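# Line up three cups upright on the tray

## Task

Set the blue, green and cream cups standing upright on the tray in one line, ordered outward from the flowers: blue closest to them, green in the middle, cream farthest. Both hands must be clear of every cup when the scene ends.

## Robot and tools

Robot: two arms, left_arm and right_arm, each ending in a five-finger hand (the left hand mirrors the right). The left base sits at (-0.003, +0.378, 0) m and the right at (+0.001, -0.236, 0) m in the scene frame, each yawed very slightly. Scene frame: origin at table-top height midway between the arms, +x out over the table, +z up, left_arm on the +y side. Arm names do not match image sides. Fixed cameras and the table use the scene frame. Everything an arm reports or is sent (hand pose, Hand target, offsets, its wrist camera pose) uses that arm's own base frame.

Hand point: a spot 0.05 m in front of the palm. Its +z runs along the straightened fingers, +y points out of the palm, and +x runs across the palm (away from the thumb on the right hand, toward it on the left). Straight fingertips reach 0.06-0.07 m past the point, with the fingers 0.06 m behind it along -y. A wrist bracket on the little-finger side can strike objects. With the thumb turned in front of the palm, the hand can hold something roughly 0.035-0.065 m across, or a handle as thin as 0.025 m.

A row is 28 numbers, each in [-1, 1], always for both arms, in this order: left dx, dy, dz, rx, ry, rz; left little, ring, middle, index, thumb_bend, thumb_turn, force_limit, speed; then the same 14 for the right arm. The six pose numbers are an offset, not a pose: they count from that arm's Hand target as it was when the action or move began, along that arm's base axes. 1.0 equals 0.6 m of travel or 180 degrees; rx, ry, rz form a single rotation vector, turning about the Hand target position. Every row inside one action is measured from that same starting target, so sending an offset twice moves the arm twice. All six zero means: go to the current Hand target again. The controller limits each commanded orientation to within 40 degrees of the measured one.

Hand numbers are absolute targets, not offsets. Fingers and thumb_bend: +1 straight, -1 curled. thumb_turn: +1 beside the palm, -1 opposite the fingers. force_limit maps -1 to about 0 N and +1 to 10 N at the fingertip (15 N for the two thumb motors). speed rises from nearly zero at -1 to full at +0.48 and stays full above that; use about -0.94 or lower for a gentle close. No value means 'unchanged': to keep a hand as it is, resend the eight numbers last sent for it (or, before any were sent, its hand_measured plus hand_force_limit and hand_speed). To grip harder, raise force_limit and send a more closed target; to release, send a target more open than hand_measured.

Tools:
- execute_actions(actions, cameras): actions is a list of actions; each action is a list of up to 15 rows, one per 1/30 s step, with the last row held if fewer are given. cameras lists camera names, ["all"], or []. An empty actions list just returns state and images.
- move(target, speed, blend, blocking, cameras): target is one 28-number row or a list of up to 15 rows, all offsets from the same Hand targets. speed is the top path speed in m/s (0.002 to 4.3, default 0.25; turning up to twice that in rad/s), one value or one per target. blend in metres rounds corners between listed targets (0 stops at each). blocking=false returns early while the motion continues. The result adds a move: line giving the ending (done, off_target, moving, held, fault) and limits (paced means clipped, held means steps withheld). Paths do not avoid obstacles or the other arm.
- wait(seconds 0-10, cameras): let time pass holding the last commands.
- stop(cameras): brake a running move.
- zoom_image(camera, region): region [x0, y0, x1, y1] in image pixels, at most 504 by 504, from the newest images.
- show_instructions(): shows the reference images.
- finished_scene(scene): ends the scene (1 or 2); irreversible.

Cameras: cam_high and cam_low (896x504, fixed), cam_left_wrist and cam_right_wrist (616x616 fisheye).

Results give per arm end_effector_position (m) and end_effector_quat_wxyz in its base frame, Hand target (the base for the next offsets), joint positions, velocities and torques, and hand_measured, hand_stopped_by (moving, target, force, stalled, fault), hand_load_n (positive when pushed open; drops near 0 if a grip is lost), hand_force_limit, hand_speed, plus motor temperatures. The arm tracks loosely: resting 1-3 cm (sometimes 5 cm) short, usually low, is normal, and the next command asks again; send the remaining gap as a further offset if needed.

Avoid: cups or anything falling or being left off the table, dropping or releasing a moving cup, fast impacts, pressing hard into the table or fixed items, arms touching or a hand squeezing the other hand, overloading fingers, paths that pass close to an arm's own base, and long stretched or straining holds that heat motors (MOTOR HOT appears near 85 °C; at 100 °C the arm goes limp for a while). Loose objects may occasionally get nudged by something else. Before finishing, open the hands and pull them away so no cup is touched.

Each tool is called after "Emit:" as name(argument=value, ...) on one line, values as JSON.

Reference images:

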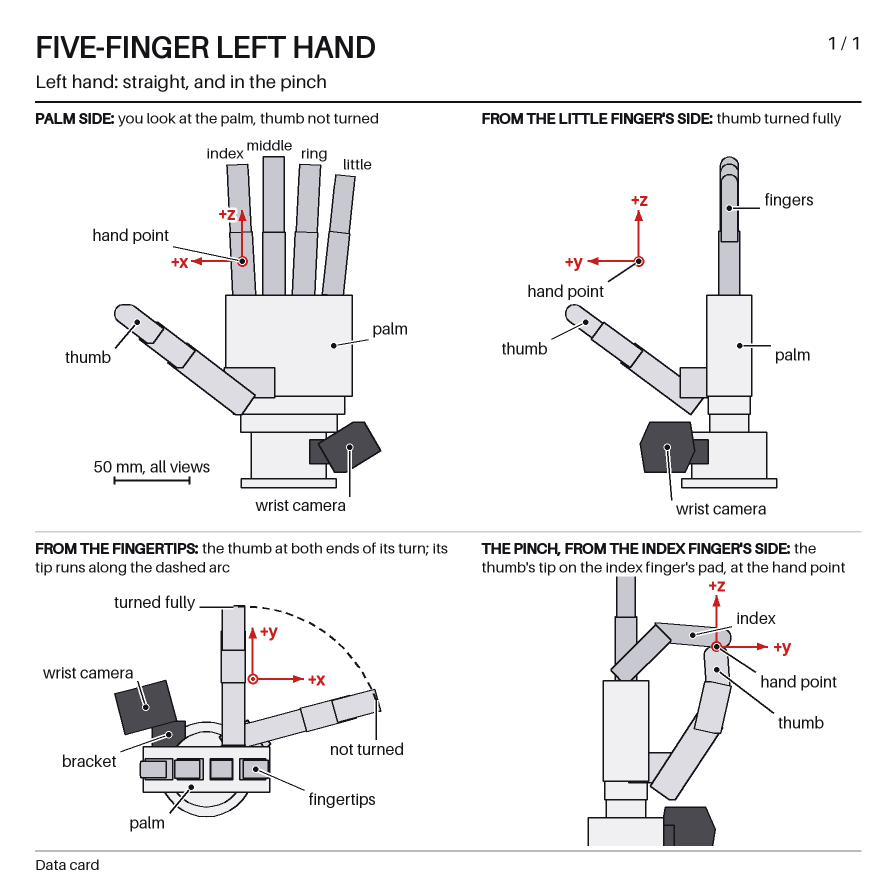

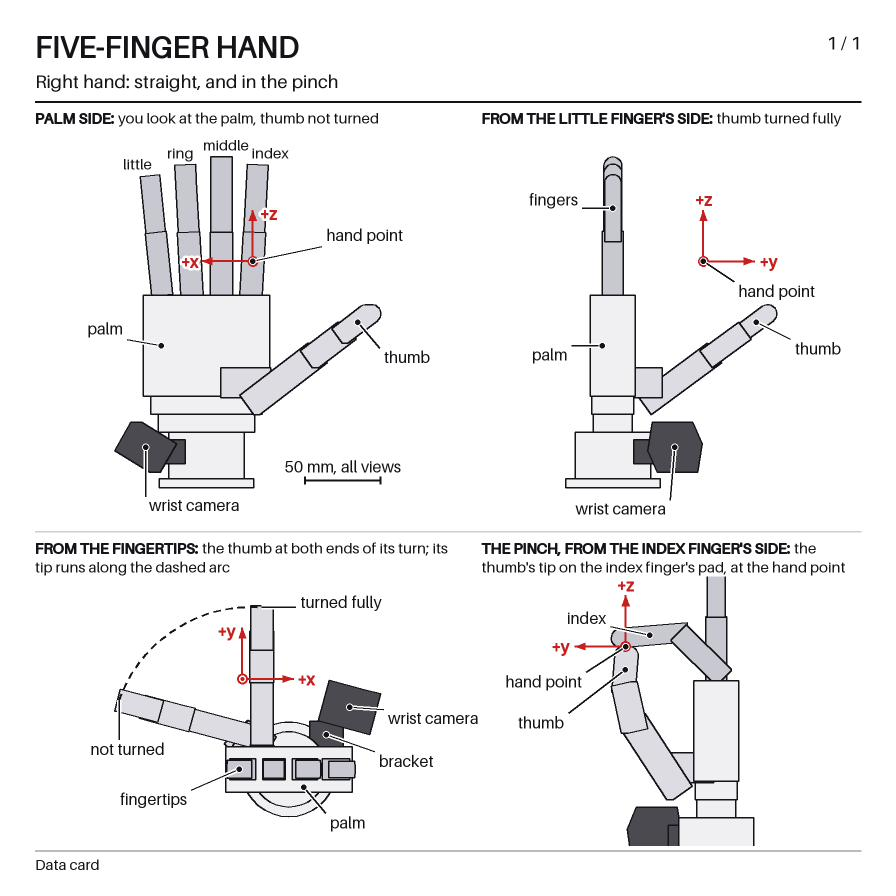

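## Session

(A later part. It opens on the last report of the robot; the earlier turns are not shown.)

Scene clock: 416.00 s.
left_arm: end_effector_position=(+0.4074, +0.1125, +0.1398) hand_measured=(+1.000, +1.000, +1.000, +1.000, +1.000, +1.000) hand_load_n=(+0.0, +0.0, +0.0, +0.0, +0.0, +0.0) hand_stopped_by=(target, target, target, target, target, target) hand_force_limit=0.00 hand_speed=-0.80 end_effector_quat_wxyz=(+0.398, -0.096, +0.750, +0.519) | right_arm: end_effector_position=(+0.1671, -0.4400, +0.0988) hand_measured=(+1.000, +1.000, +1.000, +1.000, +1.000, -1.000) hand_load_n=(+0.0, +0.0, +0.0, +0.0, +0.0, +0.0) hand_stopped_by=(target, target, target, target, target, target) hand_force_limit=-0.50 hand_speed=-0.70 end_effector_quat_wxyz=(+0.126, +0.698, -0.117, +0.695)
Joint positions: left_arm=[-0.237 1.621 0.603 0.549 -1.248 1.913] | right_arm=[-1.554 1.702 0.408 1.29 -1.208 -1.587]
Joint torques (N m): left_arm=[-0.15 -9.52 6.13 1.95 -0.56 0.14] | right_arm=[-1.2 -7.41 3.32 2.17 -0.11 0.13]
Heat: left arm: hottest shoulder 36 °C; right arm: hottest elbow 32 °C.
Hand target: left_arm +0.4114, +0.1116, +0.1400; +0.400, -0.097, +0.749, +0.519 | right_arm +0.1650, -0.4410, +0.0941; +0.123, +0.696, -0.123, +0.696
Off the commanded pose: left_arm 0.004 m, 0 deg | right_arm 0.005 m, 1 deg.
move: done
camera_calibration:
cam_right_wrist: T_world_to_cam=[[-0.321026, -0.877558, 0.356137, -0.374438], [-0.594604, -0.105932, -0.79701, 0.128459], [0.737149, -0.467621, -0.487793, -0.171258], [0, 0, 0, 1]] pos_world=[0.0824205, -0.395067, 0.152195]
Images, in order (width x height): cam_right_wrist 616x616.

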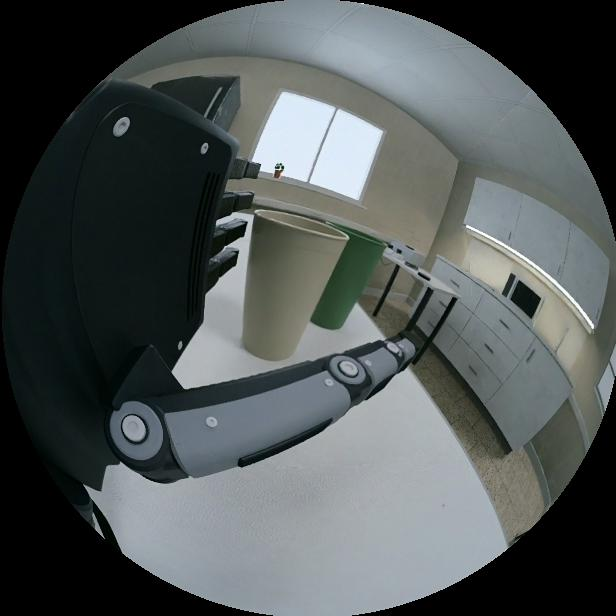

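Emit:
move(target=[[0,0,0,0,0,0,1,1,1,1,1,1,0,-0.8,-0.0023,-0.0063,-0.0702,0,0,0,1,1,1,1,1,-1,-0.5,-0.7],[0,0,0,0,0,0,1,1,1,1,1,1,0,-0.8,0.095,-0.0408,-0.0702,0,0,0,1,1,1,1,1,-1,-0.5,-0.7]], speed=[0.12,0.12], blend=[0.01,0], cameras=["cam_right_wrist"])

Emit:
zoom_image(camera="cam_right_wrist", region=[180, 130, 440, 390])

Scene clock: 428.73 s.
left_arm: end_effector_position=(+0.4074, +0.1125, +0.1398) hand_measured=(+1.000, +1.000, +1.000, +1.000, +1.000, +1.000) hand_load_n=(+0.0, +0.0, +0.0, +0.0, +0.0, +0.0) hand_stopped_by=(target, target, target, target, target, target) hand_force_limit=0.00 hand_speed=-0.80 end_effector_quat_wxyz=(+0.398, -0.096, +0.750, +0.519) | right_arm: end_effector_position=(+0.2189, -0.4608, +0.0575) hand_measured=(+1.000, +1.000, +1.000, +1.000, +1.000, -1.000) hand_load_n=(+0.0, +0.0, +0.0, +0.0, +0.0, +0.5) hand_stopped_by=(target, target, target, target, target, target) hand_force_limit=-0.50 hand_speed=-0.70 end_effector_quat_wxyz=(+0.129, +0.697, -0.119, +0.696)
Joint positions: left_arm=[-0.237 1.621 0.603 0.549 -1.248 1.913] | right_arm=[-1.4 1.91 0.485 1.426 -1.048 -1.584]
Joint torques (N m): left_arm=[0.03 -9.99 6.17 1.96 -0.55 0.13] | right_arm=[-0.26 -9.23 3.55 1.69 0.04 0.12]
Heat: left arm: hottest shoulder 36 °C; right arm: hottest shoulder 31 °C.
Hand target: left_arm +0.4114, +0.1116, +0.1400; +0.400, -0.097, +0.749, +0.519 | right_arm +0.2219, -0.4654, +0.0518; +0.123, +0.696, -0.123, +0.696
Off the commanded pose: left_arm 0.004 m, 0 deg | right_arm 0.008 m, 1 deg.
move: done
camera_calibration:
cam_right_wrist: T_world_to_cam=[[-0.327327, -0.874389, 0.358192, -0.358652], [-0.593993, -0.104402, -0.797667, 0.124717], [0.734867, -0.473861, -0.485208, -0.241841], [0, 0, 0, 1]] pos_world=[0.134406, -0.41518, 0.110605]
Images, in order (width x height): cam_right_wrist 616x616.

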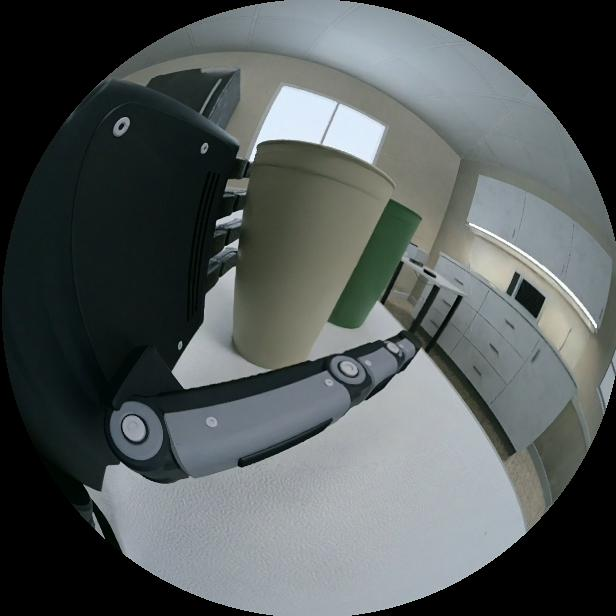

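Scaled by 1.938 from the camera's 616x616 image, which has a finer 880x880 frame.

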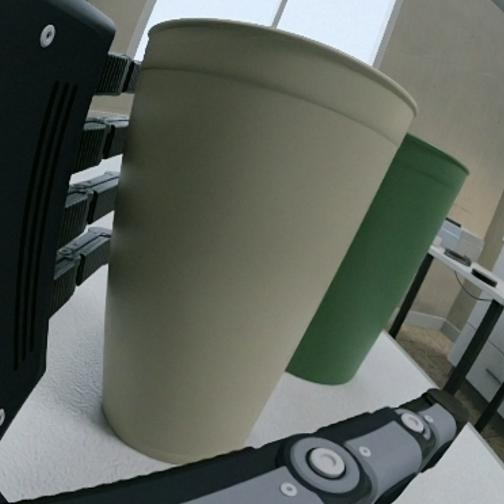

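Emit:
move(target=[[0,0,0,0,0,0,1,1,1,1,1,1,0,-0.8,0.0023,0.0063,-0.005,0,0,0,1,1,1,1,1,-1,-0.5,-0.7],[0,0,0,0,0,0,1,1,1,1,1,1,0,-0.8,0.0565,-0.0132,-0.005,0,0,0,1,1,1,1,1,-1,-0.5,-0.7],[0,0,0,0,0,0,1,1,1,1,1,1,0,-0.8,0.0565,-0.0132,-0.005,0,0,0,-0.4,-0.4,-0.4,-0.4,-0.3,-1,-0.5,-0.88]], speed=[0.08,0.08,0.08], cameras=["cam_right_wrist"])

Scene clock: 438.00 s.
left_arm: end_effector_position=(+0.4074, +0.1125, +0.1398) hand_measured=(+1.000, +1.000, +1.000, +1.000, +1.000, +1.000) hand_load_n=(+0.0, +0.0, +0.5, +0.0, +0.0, +0.0) hand_stopped_by=(target, target, target, target, target, target) hand_force_limit=0.00 hand_speed=-0.80 end_effector_quat_wxyz=(+0.398, -0.096, +0.750, +0.519) | right_arm: end_effector_position=(+0.2521, -0.4694, +0.0585) hand_measured=(+0.288, +0.298, +0.276, +0.266, +0.650, -1.000) hand_load_n=(+3.0, +0.0, +1.5, +4.5, +10.0, +2.5) hand_stopped_by=(force, force, force, force, force, target) hand_force_limit=-0.50 hand_speed=-0.88 end_effector_quat_wxyz=(+0.135, +0.694, -0.114, +0.698)
Joint positions: left_arm=[-0.237 1.621 0.603 0.549 -1.248 1.913] | right_arm=[-1.312 1.93 0.527 1.421 -0.958 -1.583]
Joint torques (N m): left_arm=[-0.03 -9.99 6.27 1.98 -0.54 0.13] | right_arm=[-0.26 -9.76 3.86 1.21 0.06 0.09]
Heat: left arm: hottest shoulder 36 °C; right arm: hottest shoulder 31 °C.
Hand target: left_arm +0.4114, +0.1116, +0.1400; +0.400, -0.097, +0.749, +0.519 | right_arm +0.2559, -0.4732, +0.0488; +0.123, +0.696, -0.123, +0.696
Off the commanded pose: left_arm 0.004 m, 0 deg | right_arm 0.011 m, 2 deg.
move: off_target (right_arm); target 3's new numbers were sent with right_arm's hand 0.011 m and 2 deg from that target
camera_calibration:
cam_right_wrist: T_world_to_cam=[[-0.329962, -0.868675, 0.369498, -0.352925], [-0.590549, -0.115419, -0.798706, 0.138405], [0.736463, -0.481749, -0.474911, -0.274583], [0, 0, 0, 1]] pos_world=[0.167504, -0.422883, 0.110547]
Images, in order (width x height): cam_right_wrist 616x616.

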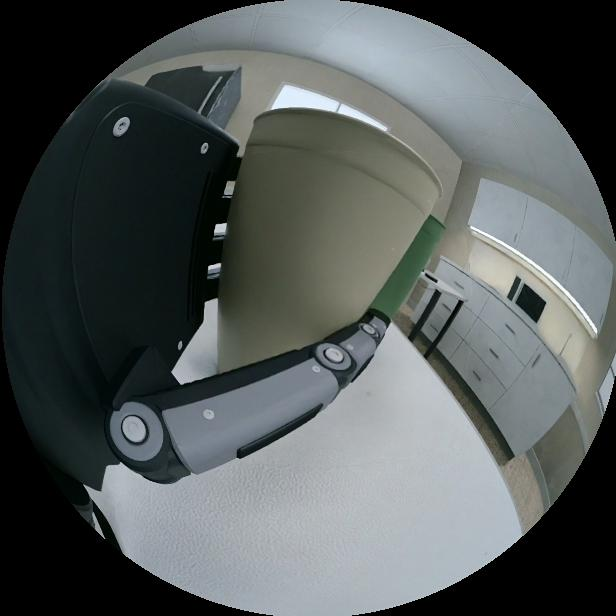

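Emit:
move(target=[[0,0,0,0,0,0,1,1,1,1,1,1,0,-0.8,0,0,0.252,0,0,0,-0.4,-0.4,-0.4,-0.4,-0.3,-1,-0.5,-0.88],[0,0,0,0,0,0,1,1,1,1,1,1,0,-0.8,0.2368,0.4787,0.2687,0,0,0,-0.4,-0.4,-0.4,-0.4,-0.3,-1,-0.5,-0.88],[0,0,0,0,0,0,1,1,1,1,1,1,0,-0.8,0.2368,0.4787,0.11,0,0,0,-0.4,-0.4,-0.4,-0.4,-0.3,-1,-0.5,-0.88]], speed=[0.2,0.22,0.15], blend=[0.03,0.02,0], cameras=["cam_right_wrist","cam_high"])

Emit:
zoom_image(camera="cam_high", region=[250, 300, 500, 504])

Scene clock: 448.23 s.
left_arm: end_effector_position=(+0.4074, +0.1125, +0.1398) hand_measured=(+1.000, +1.000, +1.000, +1.000, +1.000, +1.000) hand_load_n=(+0.0, +0.0, +0.5, +0.0, +0.0, +0.0) hand_stopped_by=(target, target, target, target, target, target) hand_force_limit=0.00 hand_speed=-0.80 end_effector_quat_wxyz=(+0.398, -0.096, +0.750, +0.519) | right_arm: end_effector_position=(+0.3971, -0.1885, +0.1142) hand_measured=(+0.288, +0.298, +0.276, +0.266, +0.650, -1.000) hand_load_n=(+3.0, +0.0, +2.0, +4.5, +10.0, +2.5) hand_stopped_by=(force, force, force, force, force, target) hand_force_limit=-0.50 hand_speed=-0.88 end_effector_quat_wxyz=(+0.120, +0.698, -0.130, +0.694)
Joint positions: left_arm=[-0.237 1.621 0.603 0.549 -1.248 1.913] | right_arm=[-0.267 1.489 0.216 1.264 0.089 -1.557]
Joint torques (N m): left_arm=[0.03 -9.52 6.22 1.89 -0.55 0.13] | right_arm=[-0.03 -5.3 3.59 2.96 0.11 -0.17]
Heat: left arm: hottest shoulder 36 °C; right arm: hottest shoulder 31 °C.
Hand target: left_arm +0.4114, +0.1116, +0.1400; +0.400, -0.097, +0.749, +0.519 | right_arm +0.3980, -0.1862, +0.1149; +0.123, +0.696, -0.123, +0.696
Off the commanded pose: left_arm 0.004 m, 0 deg | right_arm 0.003 m, 1 deg.
move: done
camera_calibration:
cam_right_wrist: T_world_to_cam=[[-0.330224, -0.883625, 0.331903, -0.0801358], [-0.594074, -0.0786855, -0.800553, 0.309396], [0.733504, -0.461536, -0.498955, -0.211938], [0, 0, 0, 1]] pos_world=[0.312799, -0.144282, 0.168538]
Images, in order (width x height): cam_high 896x504, cam_right_wrist 616x616.

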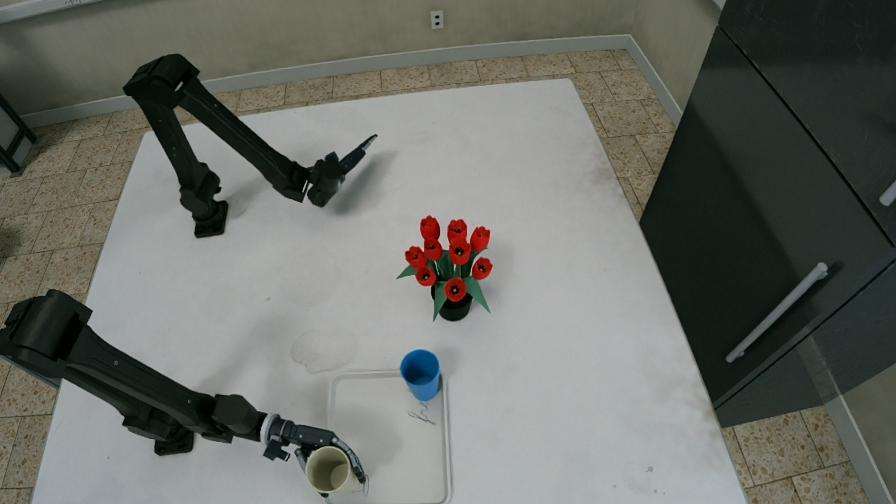

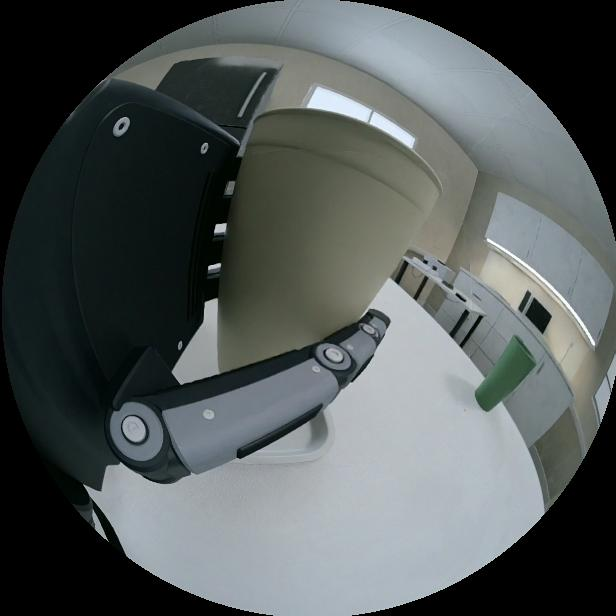

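Scaled by 2.016 from the camera's 896x504 image, which has a finer 1280x720 frame.

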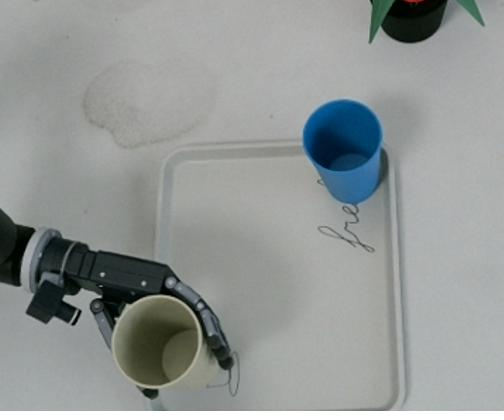

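Emit:
move(target=[[0,0,0,0,0,0,1,1,1,1,1,1,0,-0.8,-0.0043,0.012,-0.065,0,0,0,-0.4,-0.4,-0.4,-0.4,-0.3,-1,-0.5,-0.88],[0,0,0,0,0,0,1,1,1,1,1,1,0,-0.8,-0.0043,0.012,-0.0808,0,0,0,-0.4,-0.4,-0.4,-0.4,-0.3,-1,-0.5,-0.88]], speed=[0.12,0.04], cameras=["cam_right_wrist","cam_high"])

Emit:
zoom_image(camera="cam_high", region=[250, 300, 500, 504])

Scene clock: 458.37 s.
left_arm: end_effector_position=(+0.4074, +0.1125, +0.1398) hand_measured=(+1.000, +1.000, +1.000, +1.000, +1.000, +1.000) hand_load_n=(+0.0, +0.0, +0.0, +0.0, +0.0, +0.0) hand_stopped_by=(target, target, target, target, target, target) hand_force_limit=0.00 hand_speed=-0.80 end_effector_quat_wxyz=(+0.398, -0.096, +0.750, +0.519) | right_arm: end_effector_position=(+0.3930, -0.1808, +0.0644) hand_measured=(+0.288, +0.298, +0.276, +0.266, +0.650, -1.000) hand_load_n=(+2.5, +0.0, +2.0, +4.5, +10.0, +2.5) hand_stopped_by=(force, force, force, force, force, target) hand_force_limit=-0.50 hand_speed=-0.88 end_effector_quat_wxyz=(+0.120, +0.704, -0.131, +0.687)
Joint positions: left_arm=[-0.237 1.621 0.603 0.549 -1.248 1.913] | right_arm=[-0.24 1.792 0.206 1.56 0.117 -1.557]
Joint torques (N m): left_arm=[-0.09 -10.11 6.22 1.99 -0.54 0.13] | right_arm=[-0.03 -6.95 1.87 2.84 0.12 -0.14]
Heat: left arm: hottest shoulder 36 °C; right arm: hottest shoulder 30 °C.
Hand target: left_arm +0.4114, +0.1116, +0.1400; +0.400, -0.097, +0.749, +0.519 | right_arm +0.3955, -0.1789, +0.0666; +0.123, +0.696, -0.123, +0.697
Off the commanded pose: left_arm 0.004 m, 0 deg | right_arm 0.004 m, 2 deg.
joint sent to its limit (right arm) — joint 4 (wrist pitch), upper limit. The joint targets still meet the commanded pose.
move: done
camera_calibration:
cam_right_wrist: T_world_to_cam=[[-0.325022, -0.884761, 0.334004, -0.0604865], [-0.6074, -0.0754049, -0.790809, 0.273013], [0.724863, -0.459905, -0.512895, -0.225596], [0, 0, 0, 1]] pos_world=[0.309695, -0.136682, 0.120397]
Images, in order (width x height): cam_high 896x504, cam_right_wrist 616x616.

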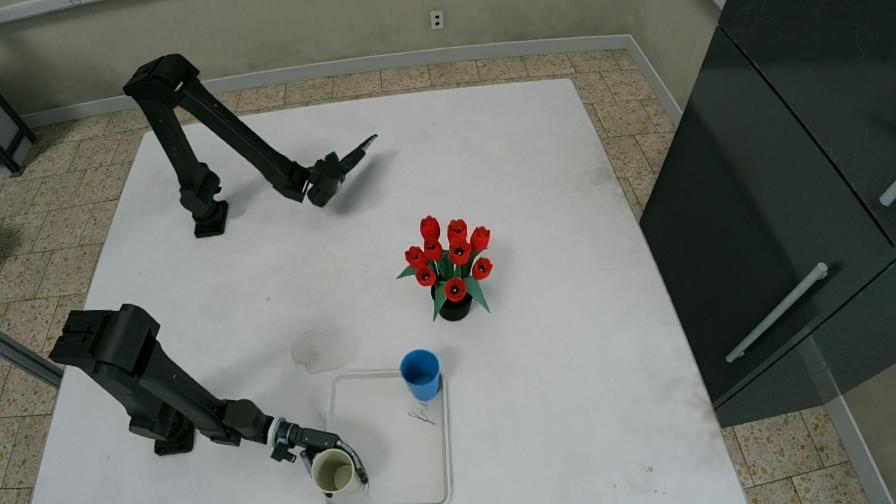

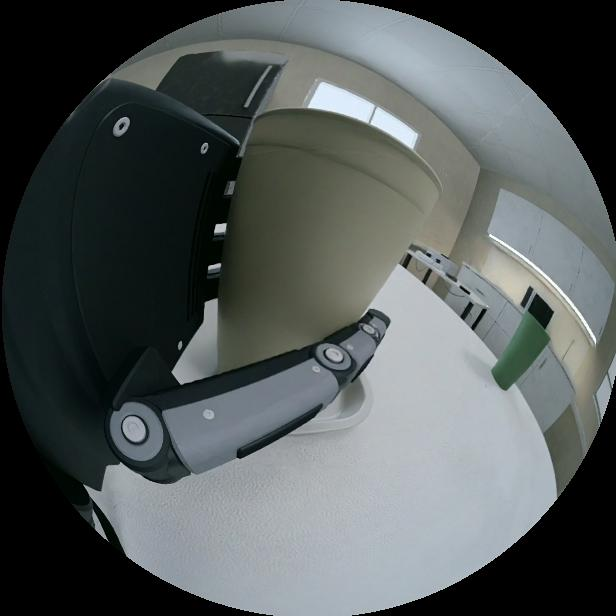

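Scaled by 2.016 from the camera's 896x504 image, which has a finer 1280x720 frame.

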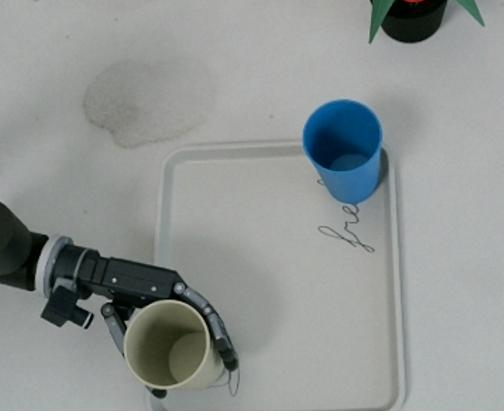

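Emit:
move(target=[[0,0,0,0,0,0,1,1,1,1,1,1,0,-0.8,0,0,-0.008,0,0,0,-0.4,-0.4,-0.4,-0.4,-0.3,-1,-0.5,-0.88]], speed=[0.04], cameras=["cam_right_wrist"])

Emit:
zoom_image(camera="cam_right_wrist", region=[180, 90, 460, 370])

Scene clock: 463.23 s.
left_arm: end_effector_position=(+0.4074, +0.1125, +0.1398) hand_measured=(+1.000, +1.000, +1.000, +1.000, +1.000, +1.000) hand_load_n=(+0.0, +0.0, +0.0, +0.0, +0.0, +0.0) hand_stopped_by=(target, target, target, target, target, target) hand_force_limit=0.00 hand_speed=-0.80 end_effector_quat_wxyz=(+0.398, -0.096, +0.750, +0.519) | right_arm: end_effector_position=(+0.3923, -0.1806, +0.0602) hand_measured=(+0.288, +0.298, +0.276, +0.266, +0.650, -1.000) hand_load_n=(+2.5, +0.0, +2.0, +4.5, +10.0, +2.5) hand_stopped_by=(force, force, force, force, force, target) hand_force_limit=-0.50 hand_speed=-0.88 end_effector_quat_wxyz=(+0.120, +0.708, -0.131, +0.684)
Joint positions: left_arm=[-0.237 1.621 0.603 0.549 -1.248 1.913] | right_arm=[-0.239 1.803 0.206 1.56 0.118 -1.557]
Joint torques (N m): left_arm=[-0.09 -9.64 6.28 1.96 -0.54 0.15] | right_arm=[-0.09 -6.83 1.95 2.88 0.12 -0.12]
Heat: left arm: hottest shoulder 36 °C; right arm: hottest shoulder 30 °C.
Hand target: left_arm +0.4114, +0.1116, +0.1400; +0.400, -0.097, +0.749, +0.519 | right_arm +0.3955, -0.1789, +0.0618; +0.123, +0.696, -0.123, +0.697
Off the commanded pose: left_arm 0.004 m, 0 deg | right_arm 0.004 m, 2 deg.
joint sent to its limit (right arm) — joint 4 (wrist pitch), upper limit. The joint targets still meet the commanded pose.
move: done
camera_calibration:
cam_right_wrist: T_world_to_cam=[[-0.322127, -0.885365, 0.335205, -0.0604735], [-0.615685, -0.0730467, -0.784599, 0.272426], [0.719143, -0.459121, -0.521576, -0.224214], [0, 0, 0, 1]] pos_world=[0.309491, -0.136583, 0.117072]
Images, in order (width x height): cam_right_wrist 616x616.

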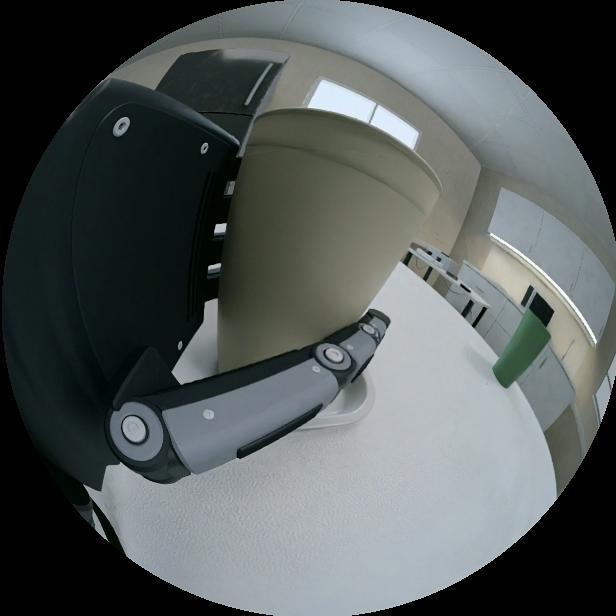

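Scaled by 1.800 from the camera's 616x616 image, which has a finer 880x880 frame.

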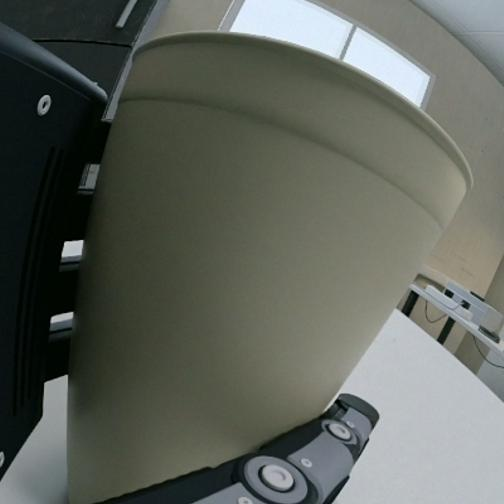

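Emit:
move(target=[[0,0,0,0,0,0,1,1,1,1,1,1,0,-0.8,0,0,-0.008,0,0,0,-0.4,-0.4,-0.4,-0.4,-0.3,-1,-0.5,-0.88]], speed=[0.04], cameras=["cam_right_wrist"])

Scene clock: 467.10 s.
left_arm: end_effector_position=(+0.4074, +0.1125, +0.1398) hand_measured=(+1.000, +1.000, +1.000, +1.000, +1.000, +1.000) hand_load_n=(+0.0, +0.0, +0.0, +0.0, +0.0, +0.0) hand_stopped_by=(target, target, target, target, target, target) hand_force_limit=0.00 hand_speed=-0.80 end_effector_quat_wxyz=(+0.398, -0.096, +0.750, +0.519) | right_arm: end_effector_position=(+0.3919, -0.1808, +0.0591) hand_measured=(+0.288, +0.298, +0.276, +0.266, +0.650, -1.000) hand_load_n=(+3.0, +0.0, +2.0, +4.5, +10.0, +2.0) hand_stopped_by=(force, force, force, force, force, target) hand_force_limit=-0.50 hand_speed=-0.88 end_effector_quat_wxyz=(+0.120, +0.708, -0.132, +0.683)
Joint positions: left_arm=[-0.237 1.621 0.603 0.549 -1.248 1.913] | right_arm=[-0.239 1.81 0.206 1.567 0.119 -1.557]
Joint torques (N m): left_arm=[-0.09 -9.7 6.17 1.96 -0.57 0.14] | right_arm=[-0.09 -5.89 2.06 2.58 0.11 -0.1]
Motor temperatures (°C): left_arm=[31 36 34 26 29 28] | right_arm=[27 30 29 26 28 24]
Heat: left arm: hottest shoulder 36 °C; right arm: hottest shoulder 30 °C.
Hand target: left_arm +0.4114, +0.1116, +0.1400; +0.400, -0.097, +0.749, +0.519 | right_arm +0.3955, -0.1790, +0.0569; +0.123, +0.696, -0.123, +0.696
Off the commanded pose: left_arm 0.004 m, 0 deg | right_arm 0.005 m, 2 deg.
joint sent to its limit (right arm) — joint 4 (wrist pitch), upper limit. The joint targets still meet the commanded pose.
move: done
camera_calibration:
cam_right_wrist: T_world_to_cam=[[-0.323532, -0.884847, 0.335222, -0.0598239], [-0.615794, -0.0720883, -0.784603, 0.271612], [0.718419, -0.460271, -0.52156, -0.2245], [0, 0, 0, 1]] pos_world=[0.309187, -0.136686, 0.116072]
Images, in order (width x height): cam_right_wrist 616x616.

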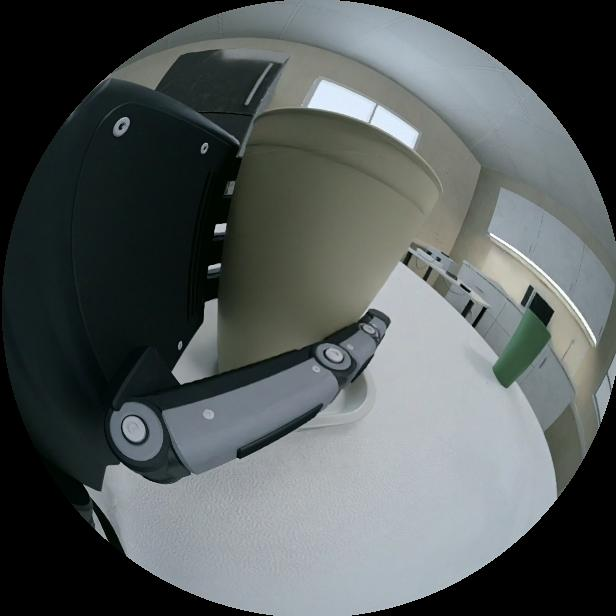

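Emit:
move(target=[0,0,0,0,0,0,1,1,1,1,1,1,0,-0.8, 0,0,0.004,0,0,0,1,1,1,1,1,-1,-0.5,-0.7], speed=0.05, cameras=["cam_high","cam_right_wrist"])

Scene clock: 482.77 s.
left_arm: end_effector_position=(+0.4074, +0.1125, +0.1398) hand_measured=(+1.000, +1.000, +1.000, +1.000, +1.000, +1.000) hand_load_n=(+0.0, +0.0, +0.0, +0.0, +0.0, +0.0) hand_stopped_by=(target, target, target, target, target, target) hand_force_limit=0.00 hand_speed=-0.80 end_effector_quat_wxyz=(+0.398, -0.096, +0.750, +0.519) | right_arm: end_effector_position=(+0.3918, -0.1807, +0.0585) hand_measured=(+1.000, +1.000, +1.000, +1.000, +1.000, -1.000) hand_load_n=(+0.0, +0.0, +0.0, +0.0, +0.0, +0.0) hand_stopped_by=(target, target, target, target, target, target) hand_force_limit=-0.50 hand_speed=-0.70 end_effector_quat_wxyz=(+0.120, +0.708, -0.132, +0.683)
Joint positions: left_arm=[-0.237 1.621 0.603 0.549 -1.248 1.913] | right_arm=[-0.239 1.812 0.206 1.567 0.12 -1.557]
Joint torques (N m): left_arm=[-0.26 -9.88 6.17 1.89 -0.56 0.13] | right_arm=[-0.09 -6.95 1.99 2.61 0.07 -0.09]
Heat: left arm: hottest shoulder 36 °C; right arm: hottest shoulder 30 °C.
Hand target: left_arm +0.4114, +0.1116, +0.1400; +0.400, -0.097, +0.749, +0.519 | right_arm +0.3954, -0.1791, +0.0592; +0.123, +0.696, -0.123, +0.696
Off the commanded pose: left_arm 0.004 m, 0 deg | right_arm 0.004 m, 2 deg.
joint sent to its limit (right arm) — joint 4 (wrist pitch), upper limit. The joint targets still meet the commanded pose.
move: done
camera_calibration:
cam_right_wrist: T_world_to_cam=[[-0.32304, -0.884973, 0.335363, -0.0597524], [-0.616901, -0.0718212, -0.783757, 0.271506], [0.71769, -0.460071, -0.522739, -0.224327], [0, 0, 0, 1]] pos_world=[0.309187, -0.136586, 0.115568]
Images, in order (width x height): cam_high 896x504, cam_right_wrist 616x616.

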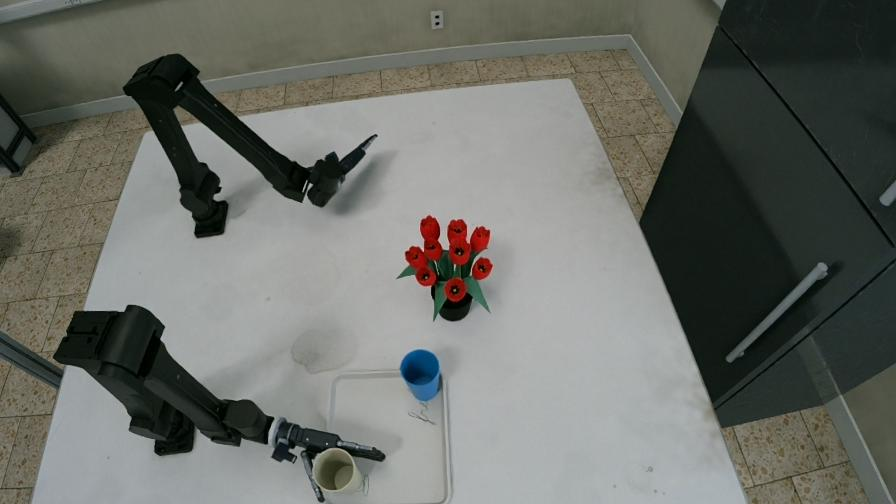

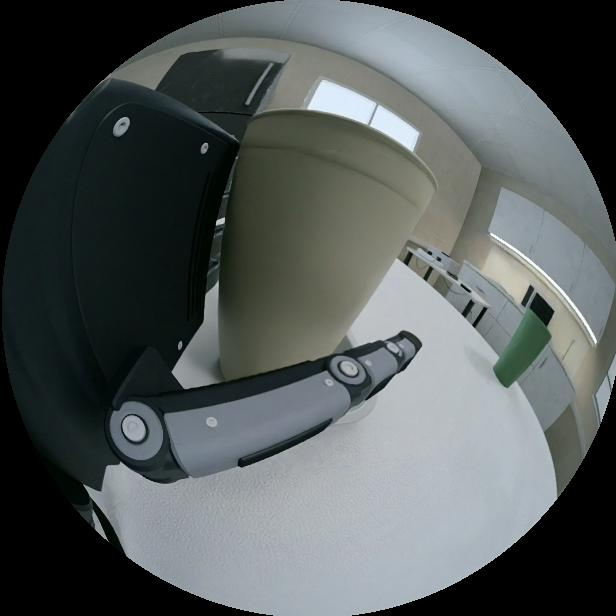

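Emit:
move(target=[[0,0,0,0,0,0,1,1,1,1,1,1,0,-0.8, -0.165,0.06,0.012,0,0,0,1,1,1,1,1,-1,-0.5,-0.7],[0,0,0,0,0,0,1,1,1,1,1,1,0,-0.8, -0.185,0.07,0.24,0,0,0,1,1,1,1,1,-1,-0.5,-0.7]], speed=[0.12,0.2], blend=[0.02,0], cameras=["cam_high","cam_right_wrist"])

Emit:
zoom_image(camera="cam_high", region=[250, 300, 500, 504])

Scene clock: 490.10 s.
left_arm: end_effector_position=(+0.4074, +0.1125, +0.1398) hand_measured=(+1.000, +1.000, +1.000, +1.000, +1.000, +1.000) hand_load_n=(+0.0, +0.0, -0.5, +0.0, +0.0, +0.0) hand_stopped_by=(target, target, target, target, target, target) hand_force_limit=0.00 hand_speed=-0.80 end_effector_quat_wxyz=(+0.398, -0.096, +0.750, +0.519) | right_arm: end_effector_position=(+0.3364, -0.1611, +0.0593) hand_measured=(+1.000, +1.000, +1.000, +1.000, +1.000, -1.000) hand_load_n=(+0.0, +0.0, -0.5, +0.0, +0.0, +0.5) hand_stopped_by=(target, target, target, target, target, target) hand_force_limit=-0.50 hand_speed=-0.70 end_effector_quat_wxyz=(+0.122, +0.727, -0.133, +0.663)
Joint positions: left_arm=[-0.237 1.621 0.603 0.549 -1.248 1.913] | right_arm=[-0.202 1.716 0.055 1.567 0.159 -1.557]
Joint torques (N m): left_arm=[0.03 -10.23 6.26 1.98 -0.54 0.14] | right_arm=[-1.03 -5.01 1.8 1.98 -0.06 -0.02]
Heat: left arm: hottest shoulder 36 °C; right arm: hottest shoulder 30 °C.
Hand target: left_arm +0.4114, +0.1116, +0.1400; +0.400, -0.097, +0.749, +0.519 | right_arm +0.3394, -0.1627, +0.0568; +0.122, +0.728, -0.133, +0.661 (not the last commanded pose)
Off the commanded pose: left_arm 0.004 m, 0 deg | right_arm 0.155 m, 5 deg.
move: held (right_arm; a check stopped the path); path passed 0 of 2 targets; limits=held
pose unreachable (right arm): on one or more control steps of this call, first in action 0 (counted from 0), this arm could not follow its commanded pose, so it was not sent that pose on those steps. It may still have moved: this result reports where it is.
cause: moving toward the commanded pose would bring two parts of the arm too close to each other (joints 2 (shoulder) and 3 (elbow) lie between them).
camera_calibration:
cam_right_wrist: T_world_to_cam=[[-0.307104, -0.887271, 0.344148, -0.0667821], [-0.658964, -0.0626522, -0.749561, 0.252918], [0.686625, -0.456974, -0.565438, -0.161673], [0, 0, 0, 1]] pos_world=[0.257164, -0.117288, 0.121144]
Images, in order (width x height): cam_high 896x504, cam_right_wrist 616x616.

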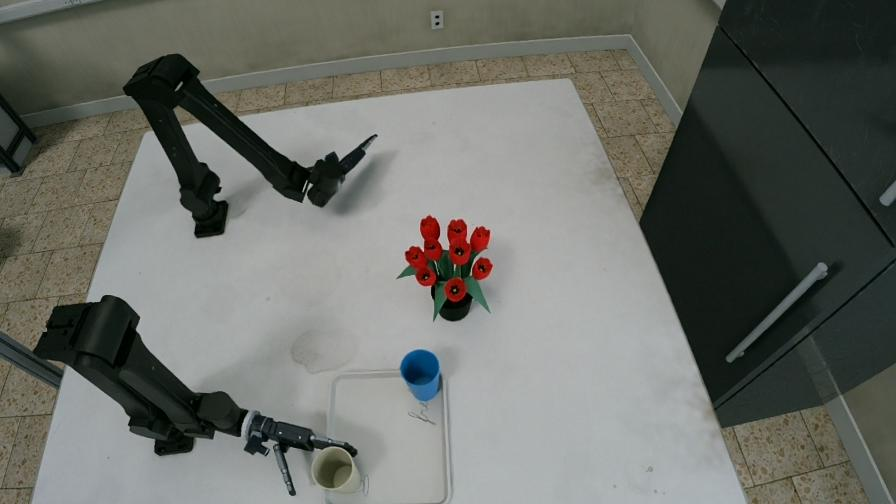

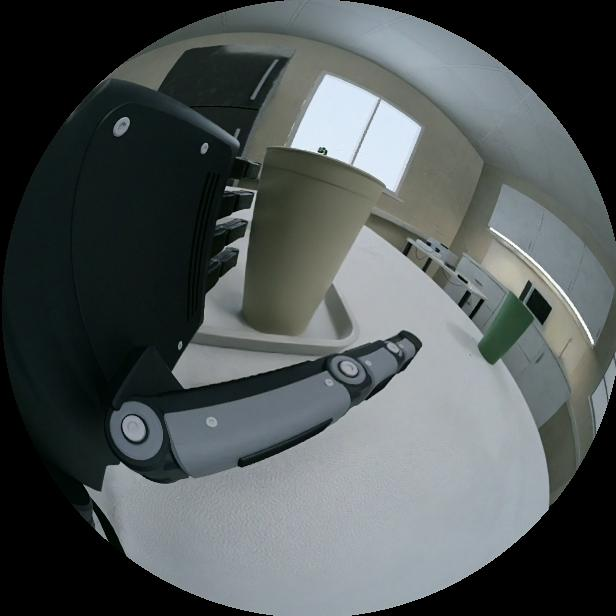

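Scaled by 2.016 from the camera's 896x504 image, which has a finer 1280x720 frame.

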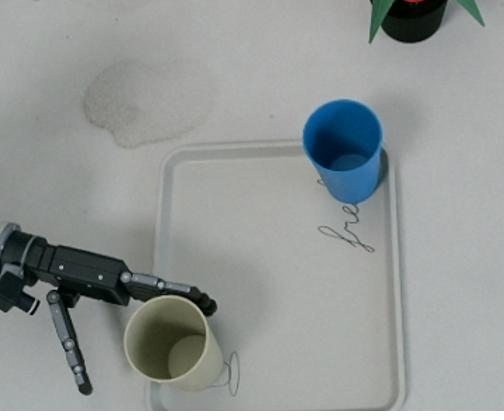

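Emit:
zoom_image(camera="cam_right_wrist", region=[190, 230, 390, 380])

Emit:
zoom_image(camera="cam_high", region=[290, 420, 390, 504])

Scaled by 2.520 from the camera's 616x616 image, which has a finer 880x880 frame.

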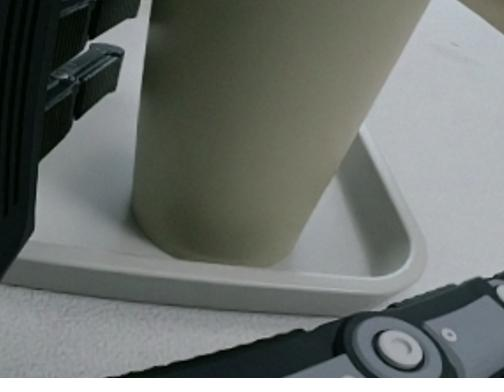

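Scaled by 5.040 from the camera's 896x504 image, which has a finer 1280x720 frame.

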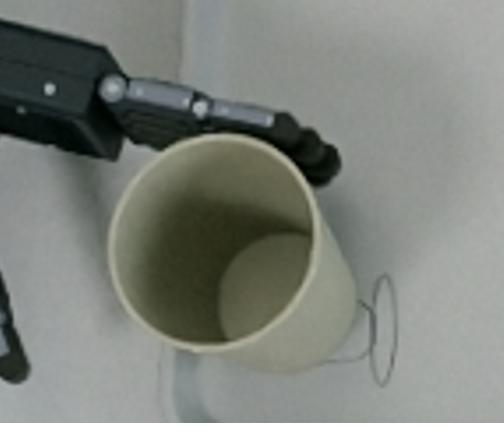

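Emit:
move(target=[[0,0,0,0,0,0,1,1,1,1,1,1,0,-0.8, -0.07,0.035,0.08,-0.005,-0.014,0,1,1,1,1,1,-1,-0.5,-0.7],[0,0,0,0,0,0,1,1,1,1,1,1,0,-0.8, -0.07,0.035,0.25,-0.010,-0.0285,0,1,1,1,1,1,-1,-0.5,-0.7]], speed=[0.12,0.2], blend=[0.02,0], cameras=["cam_high","cam_right_wrist"])

Scene clock: 508.63 s.
left_arm: end_effector_position=(+0.4074, +0.1125, +0.1398) hand_measured=(+1.000, +1.000, +1.000, +1.000, +1.000, +1.000) hand_load_n=(+0.5, +0.0, +0.5, +0.0, +0.0, +0.0) hand_stopped_by=(target, target, target, target, target, target) hand_force_limit=0.00 hand_speed=-0.80 end_effector_quat_wxyz=(+0.398, -0.096, +0.750, +0.519) | right_arm: end_effector_position=(+0.3308, -0.1610, +0.0642) hand_measured=(+1.000, +1.000, +1.000, +1.000, +1.000, -1.000) hand_load_n=(+0.0, +0.0, +0.0, +0.0, +0.0, +0.0) hand_stopped_by=(target, target, target, target, target, target) hand_force_limit=-0.50 hand_speed=-0.70 end_effector_quat_wxyz=(+0.124, +0.724, -0.135, +0.665)
Joint positions: left_arm=[-0.237 1.621 0.603 0.549 -1.248 1.913] | right_arm=[-0.2 1.684 0.04 1.557 0.169 -1.557]
Joint torques (N m): left_arm=[-0.09 -9.88 6.26 2.02 -0.56 0.13] | right_arm=[-0.85 -4.54 1.89 2.09 -0.06 -0.01]
Heat: left arm: hottest shoulder 36 °C; right arm: hottest shoulder 30 °C.
Hand target: left_arm +0.4114, +0.1116, +0.1400; +0.400, -0.097, +0.749, +0.519 | right_arm +0.3341, -0.1618, +0.0618; +0.124, +0.725, -0.135, +0.664 (not the last commanded pose)
Off the commanded pose: left_arm 0.004 m, 0 deg | right_arm 0.148 m, 5 deg.
move: held (right_arm; a check stopped the path); path passed 0 of 2 targets; limits=held
pose unreachable (right arm): on one or more control steps of this call, first in action 0 (counted from 0), this arm could not follow its commanded pose, so it was not sent that pose on those steps. It may still have moved: this result reports where it is.
cause: moving toward the commanded pose would bring two parts of the arm too close to each other (joints 2 (shoulder) and 3 (elbow) lie between them).
camera_calibration:
cam_right_wrist: T_world_to_cam=[[-0.316039, -0.884171, 0.344036, -0.0666502], [-0.654481, -0.059348, -0.753746, 0.252302], [0.686858, -0.463378, -0.559916, -0.156345], [0, 0, 0, 1]] pos_world=[0.251449, -0.116403, 0.125562]
Images, in order (width x height): cam_high 896x504, cam_right_wrist 616x616.

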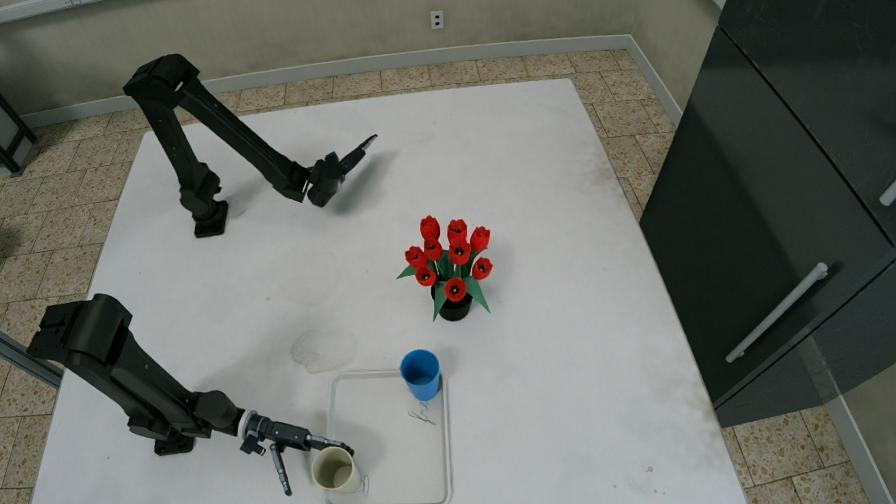

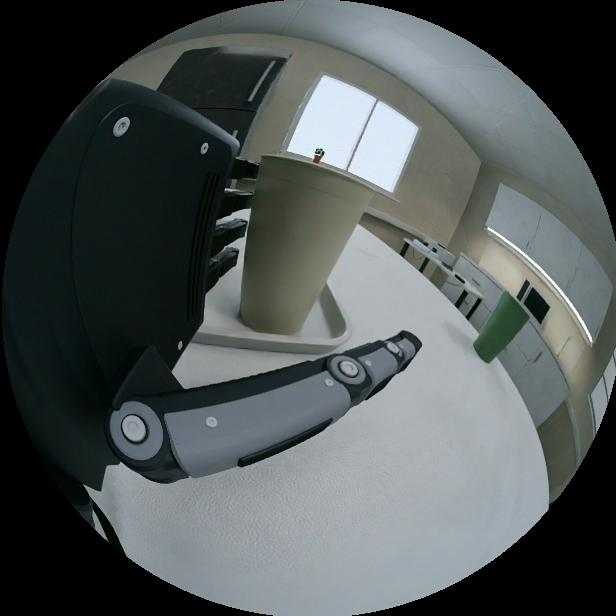

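Emit:
move(target=[[0,0,0,0,0,0,1,1,1,1,1,1,0,-0.8, 0.018,0.041,0.005,0,0,-0.111,1,1,1,1,1,-1,-0.5,-0.7],[0,0,0,0,0,0,1,1,1,1,1,1,0,-0.8, -0.04,0.09,0.06,0,0,-0.111,1,1,1,1,1,-1,-0.5,-0.7],[0,0,0,0,0,0,1,1,1,1,1,1,0,-0.8, -0.05,0.098,0.24,0,0,-0.111,1,1,1,1,1,-1,-0.5,-0.7]], speed=[0.08,0.12,0.2], blend=[0.005,0.02,0], cameras=["cam_high","cam_right_wrist"])

Scene clock: 530.33 s.
left_arm: end_effector_position=(+0.4074, +0.1125, +0.1398) hand_measured=(+1.000, +1.000, +1.000, +1.000, +1.000, +1.000) hand_load_n=(+0.0, +0.0, +0.0, +0.0, +0.0, +0.0) hand_stopped_by=(target, target, target, target, target, target) hand_force_limit=0.00 hand_speed=-0.80 end_effector_quat_wxyz=(+0.398, -0.096, +0.750, +0.519) | right_arm: end_effector_position=(+0.2937, -0.1067, +0.1862) hand_measured=(+1.000, +1.000, +1.000, +1.000, +1.000, -1.000) hand_load_n=(+0.0, +0.0, +0.0, +0.0, +0.0, +0.5) hand_stopped_by=(target, target, target, target, target, target) hand_force_limit=-0.50 hand_speed=-0.70 end_effector_quat_wxyz=(+0.252, +0.702, -0.246, +0.619)
Joint positions: left_arm=[-0.237 1.621 0.603 0.549 -1.248 1.913] | right_arm=[0.33 0.787 0.248 0.325 1.044 -1.434]
Joint torques (N m): left_arm=[-0.09 -9.76 6.22 1.95 -0.57 0.13] | right_arm=[-0.73 -1.73 10.5 1.09 0.13 0.13]
Heat: left arm: hottest shoulder 36 °C; right arm: hottest shoulder 30 °C.
Hand target: left_arm +0.4114, +0.1116, +0.1400; +0.400, -0.097, +0.749, +0.519 | right_arm +0.3042, -0.1030, +0.2058; +0.237, +0.691, -0.259, +0.632
Off the commanded pose: left_arm 0.004 m, 0 deg | right_arm 0.022 m, 3 deg.
move: off_target (right_arm)
camera_calibration:
cam_right_wrist: T_world_to_cam=[[-0.581515, -0.714765, 0.388524, 0.0153373], [-0.671055, 0.151446, -0.725774, 0.345335], [0.459918, -0.68277, -0.567715, 0.0072254], [0, 0, 0, 1]] pos_world=[0.237335, -0.0364038, 0.248778]
Images, in order (width x height): cam_high 896x504, cam_right_wrist 616x616.

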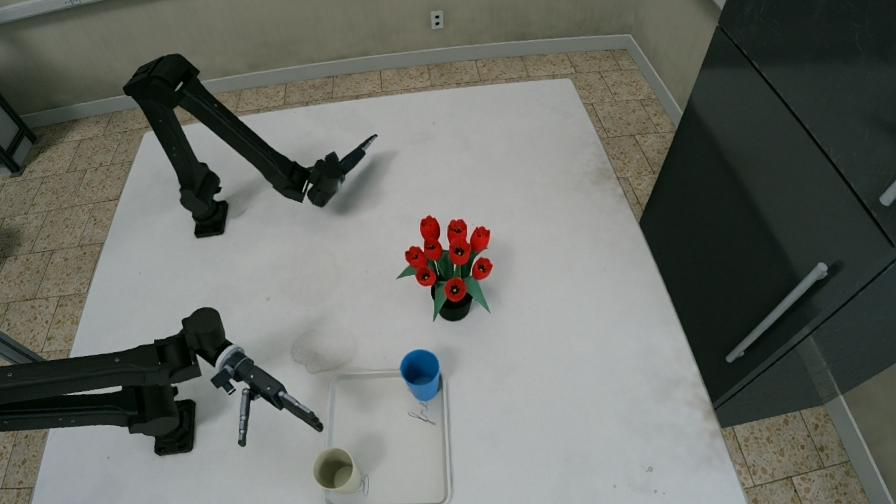

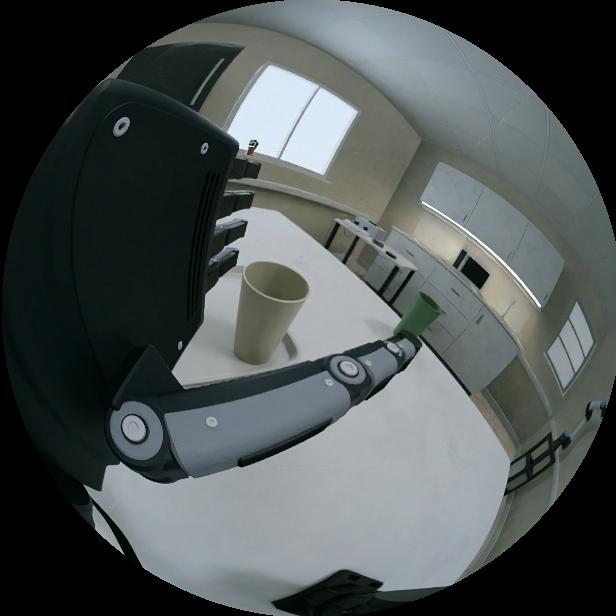

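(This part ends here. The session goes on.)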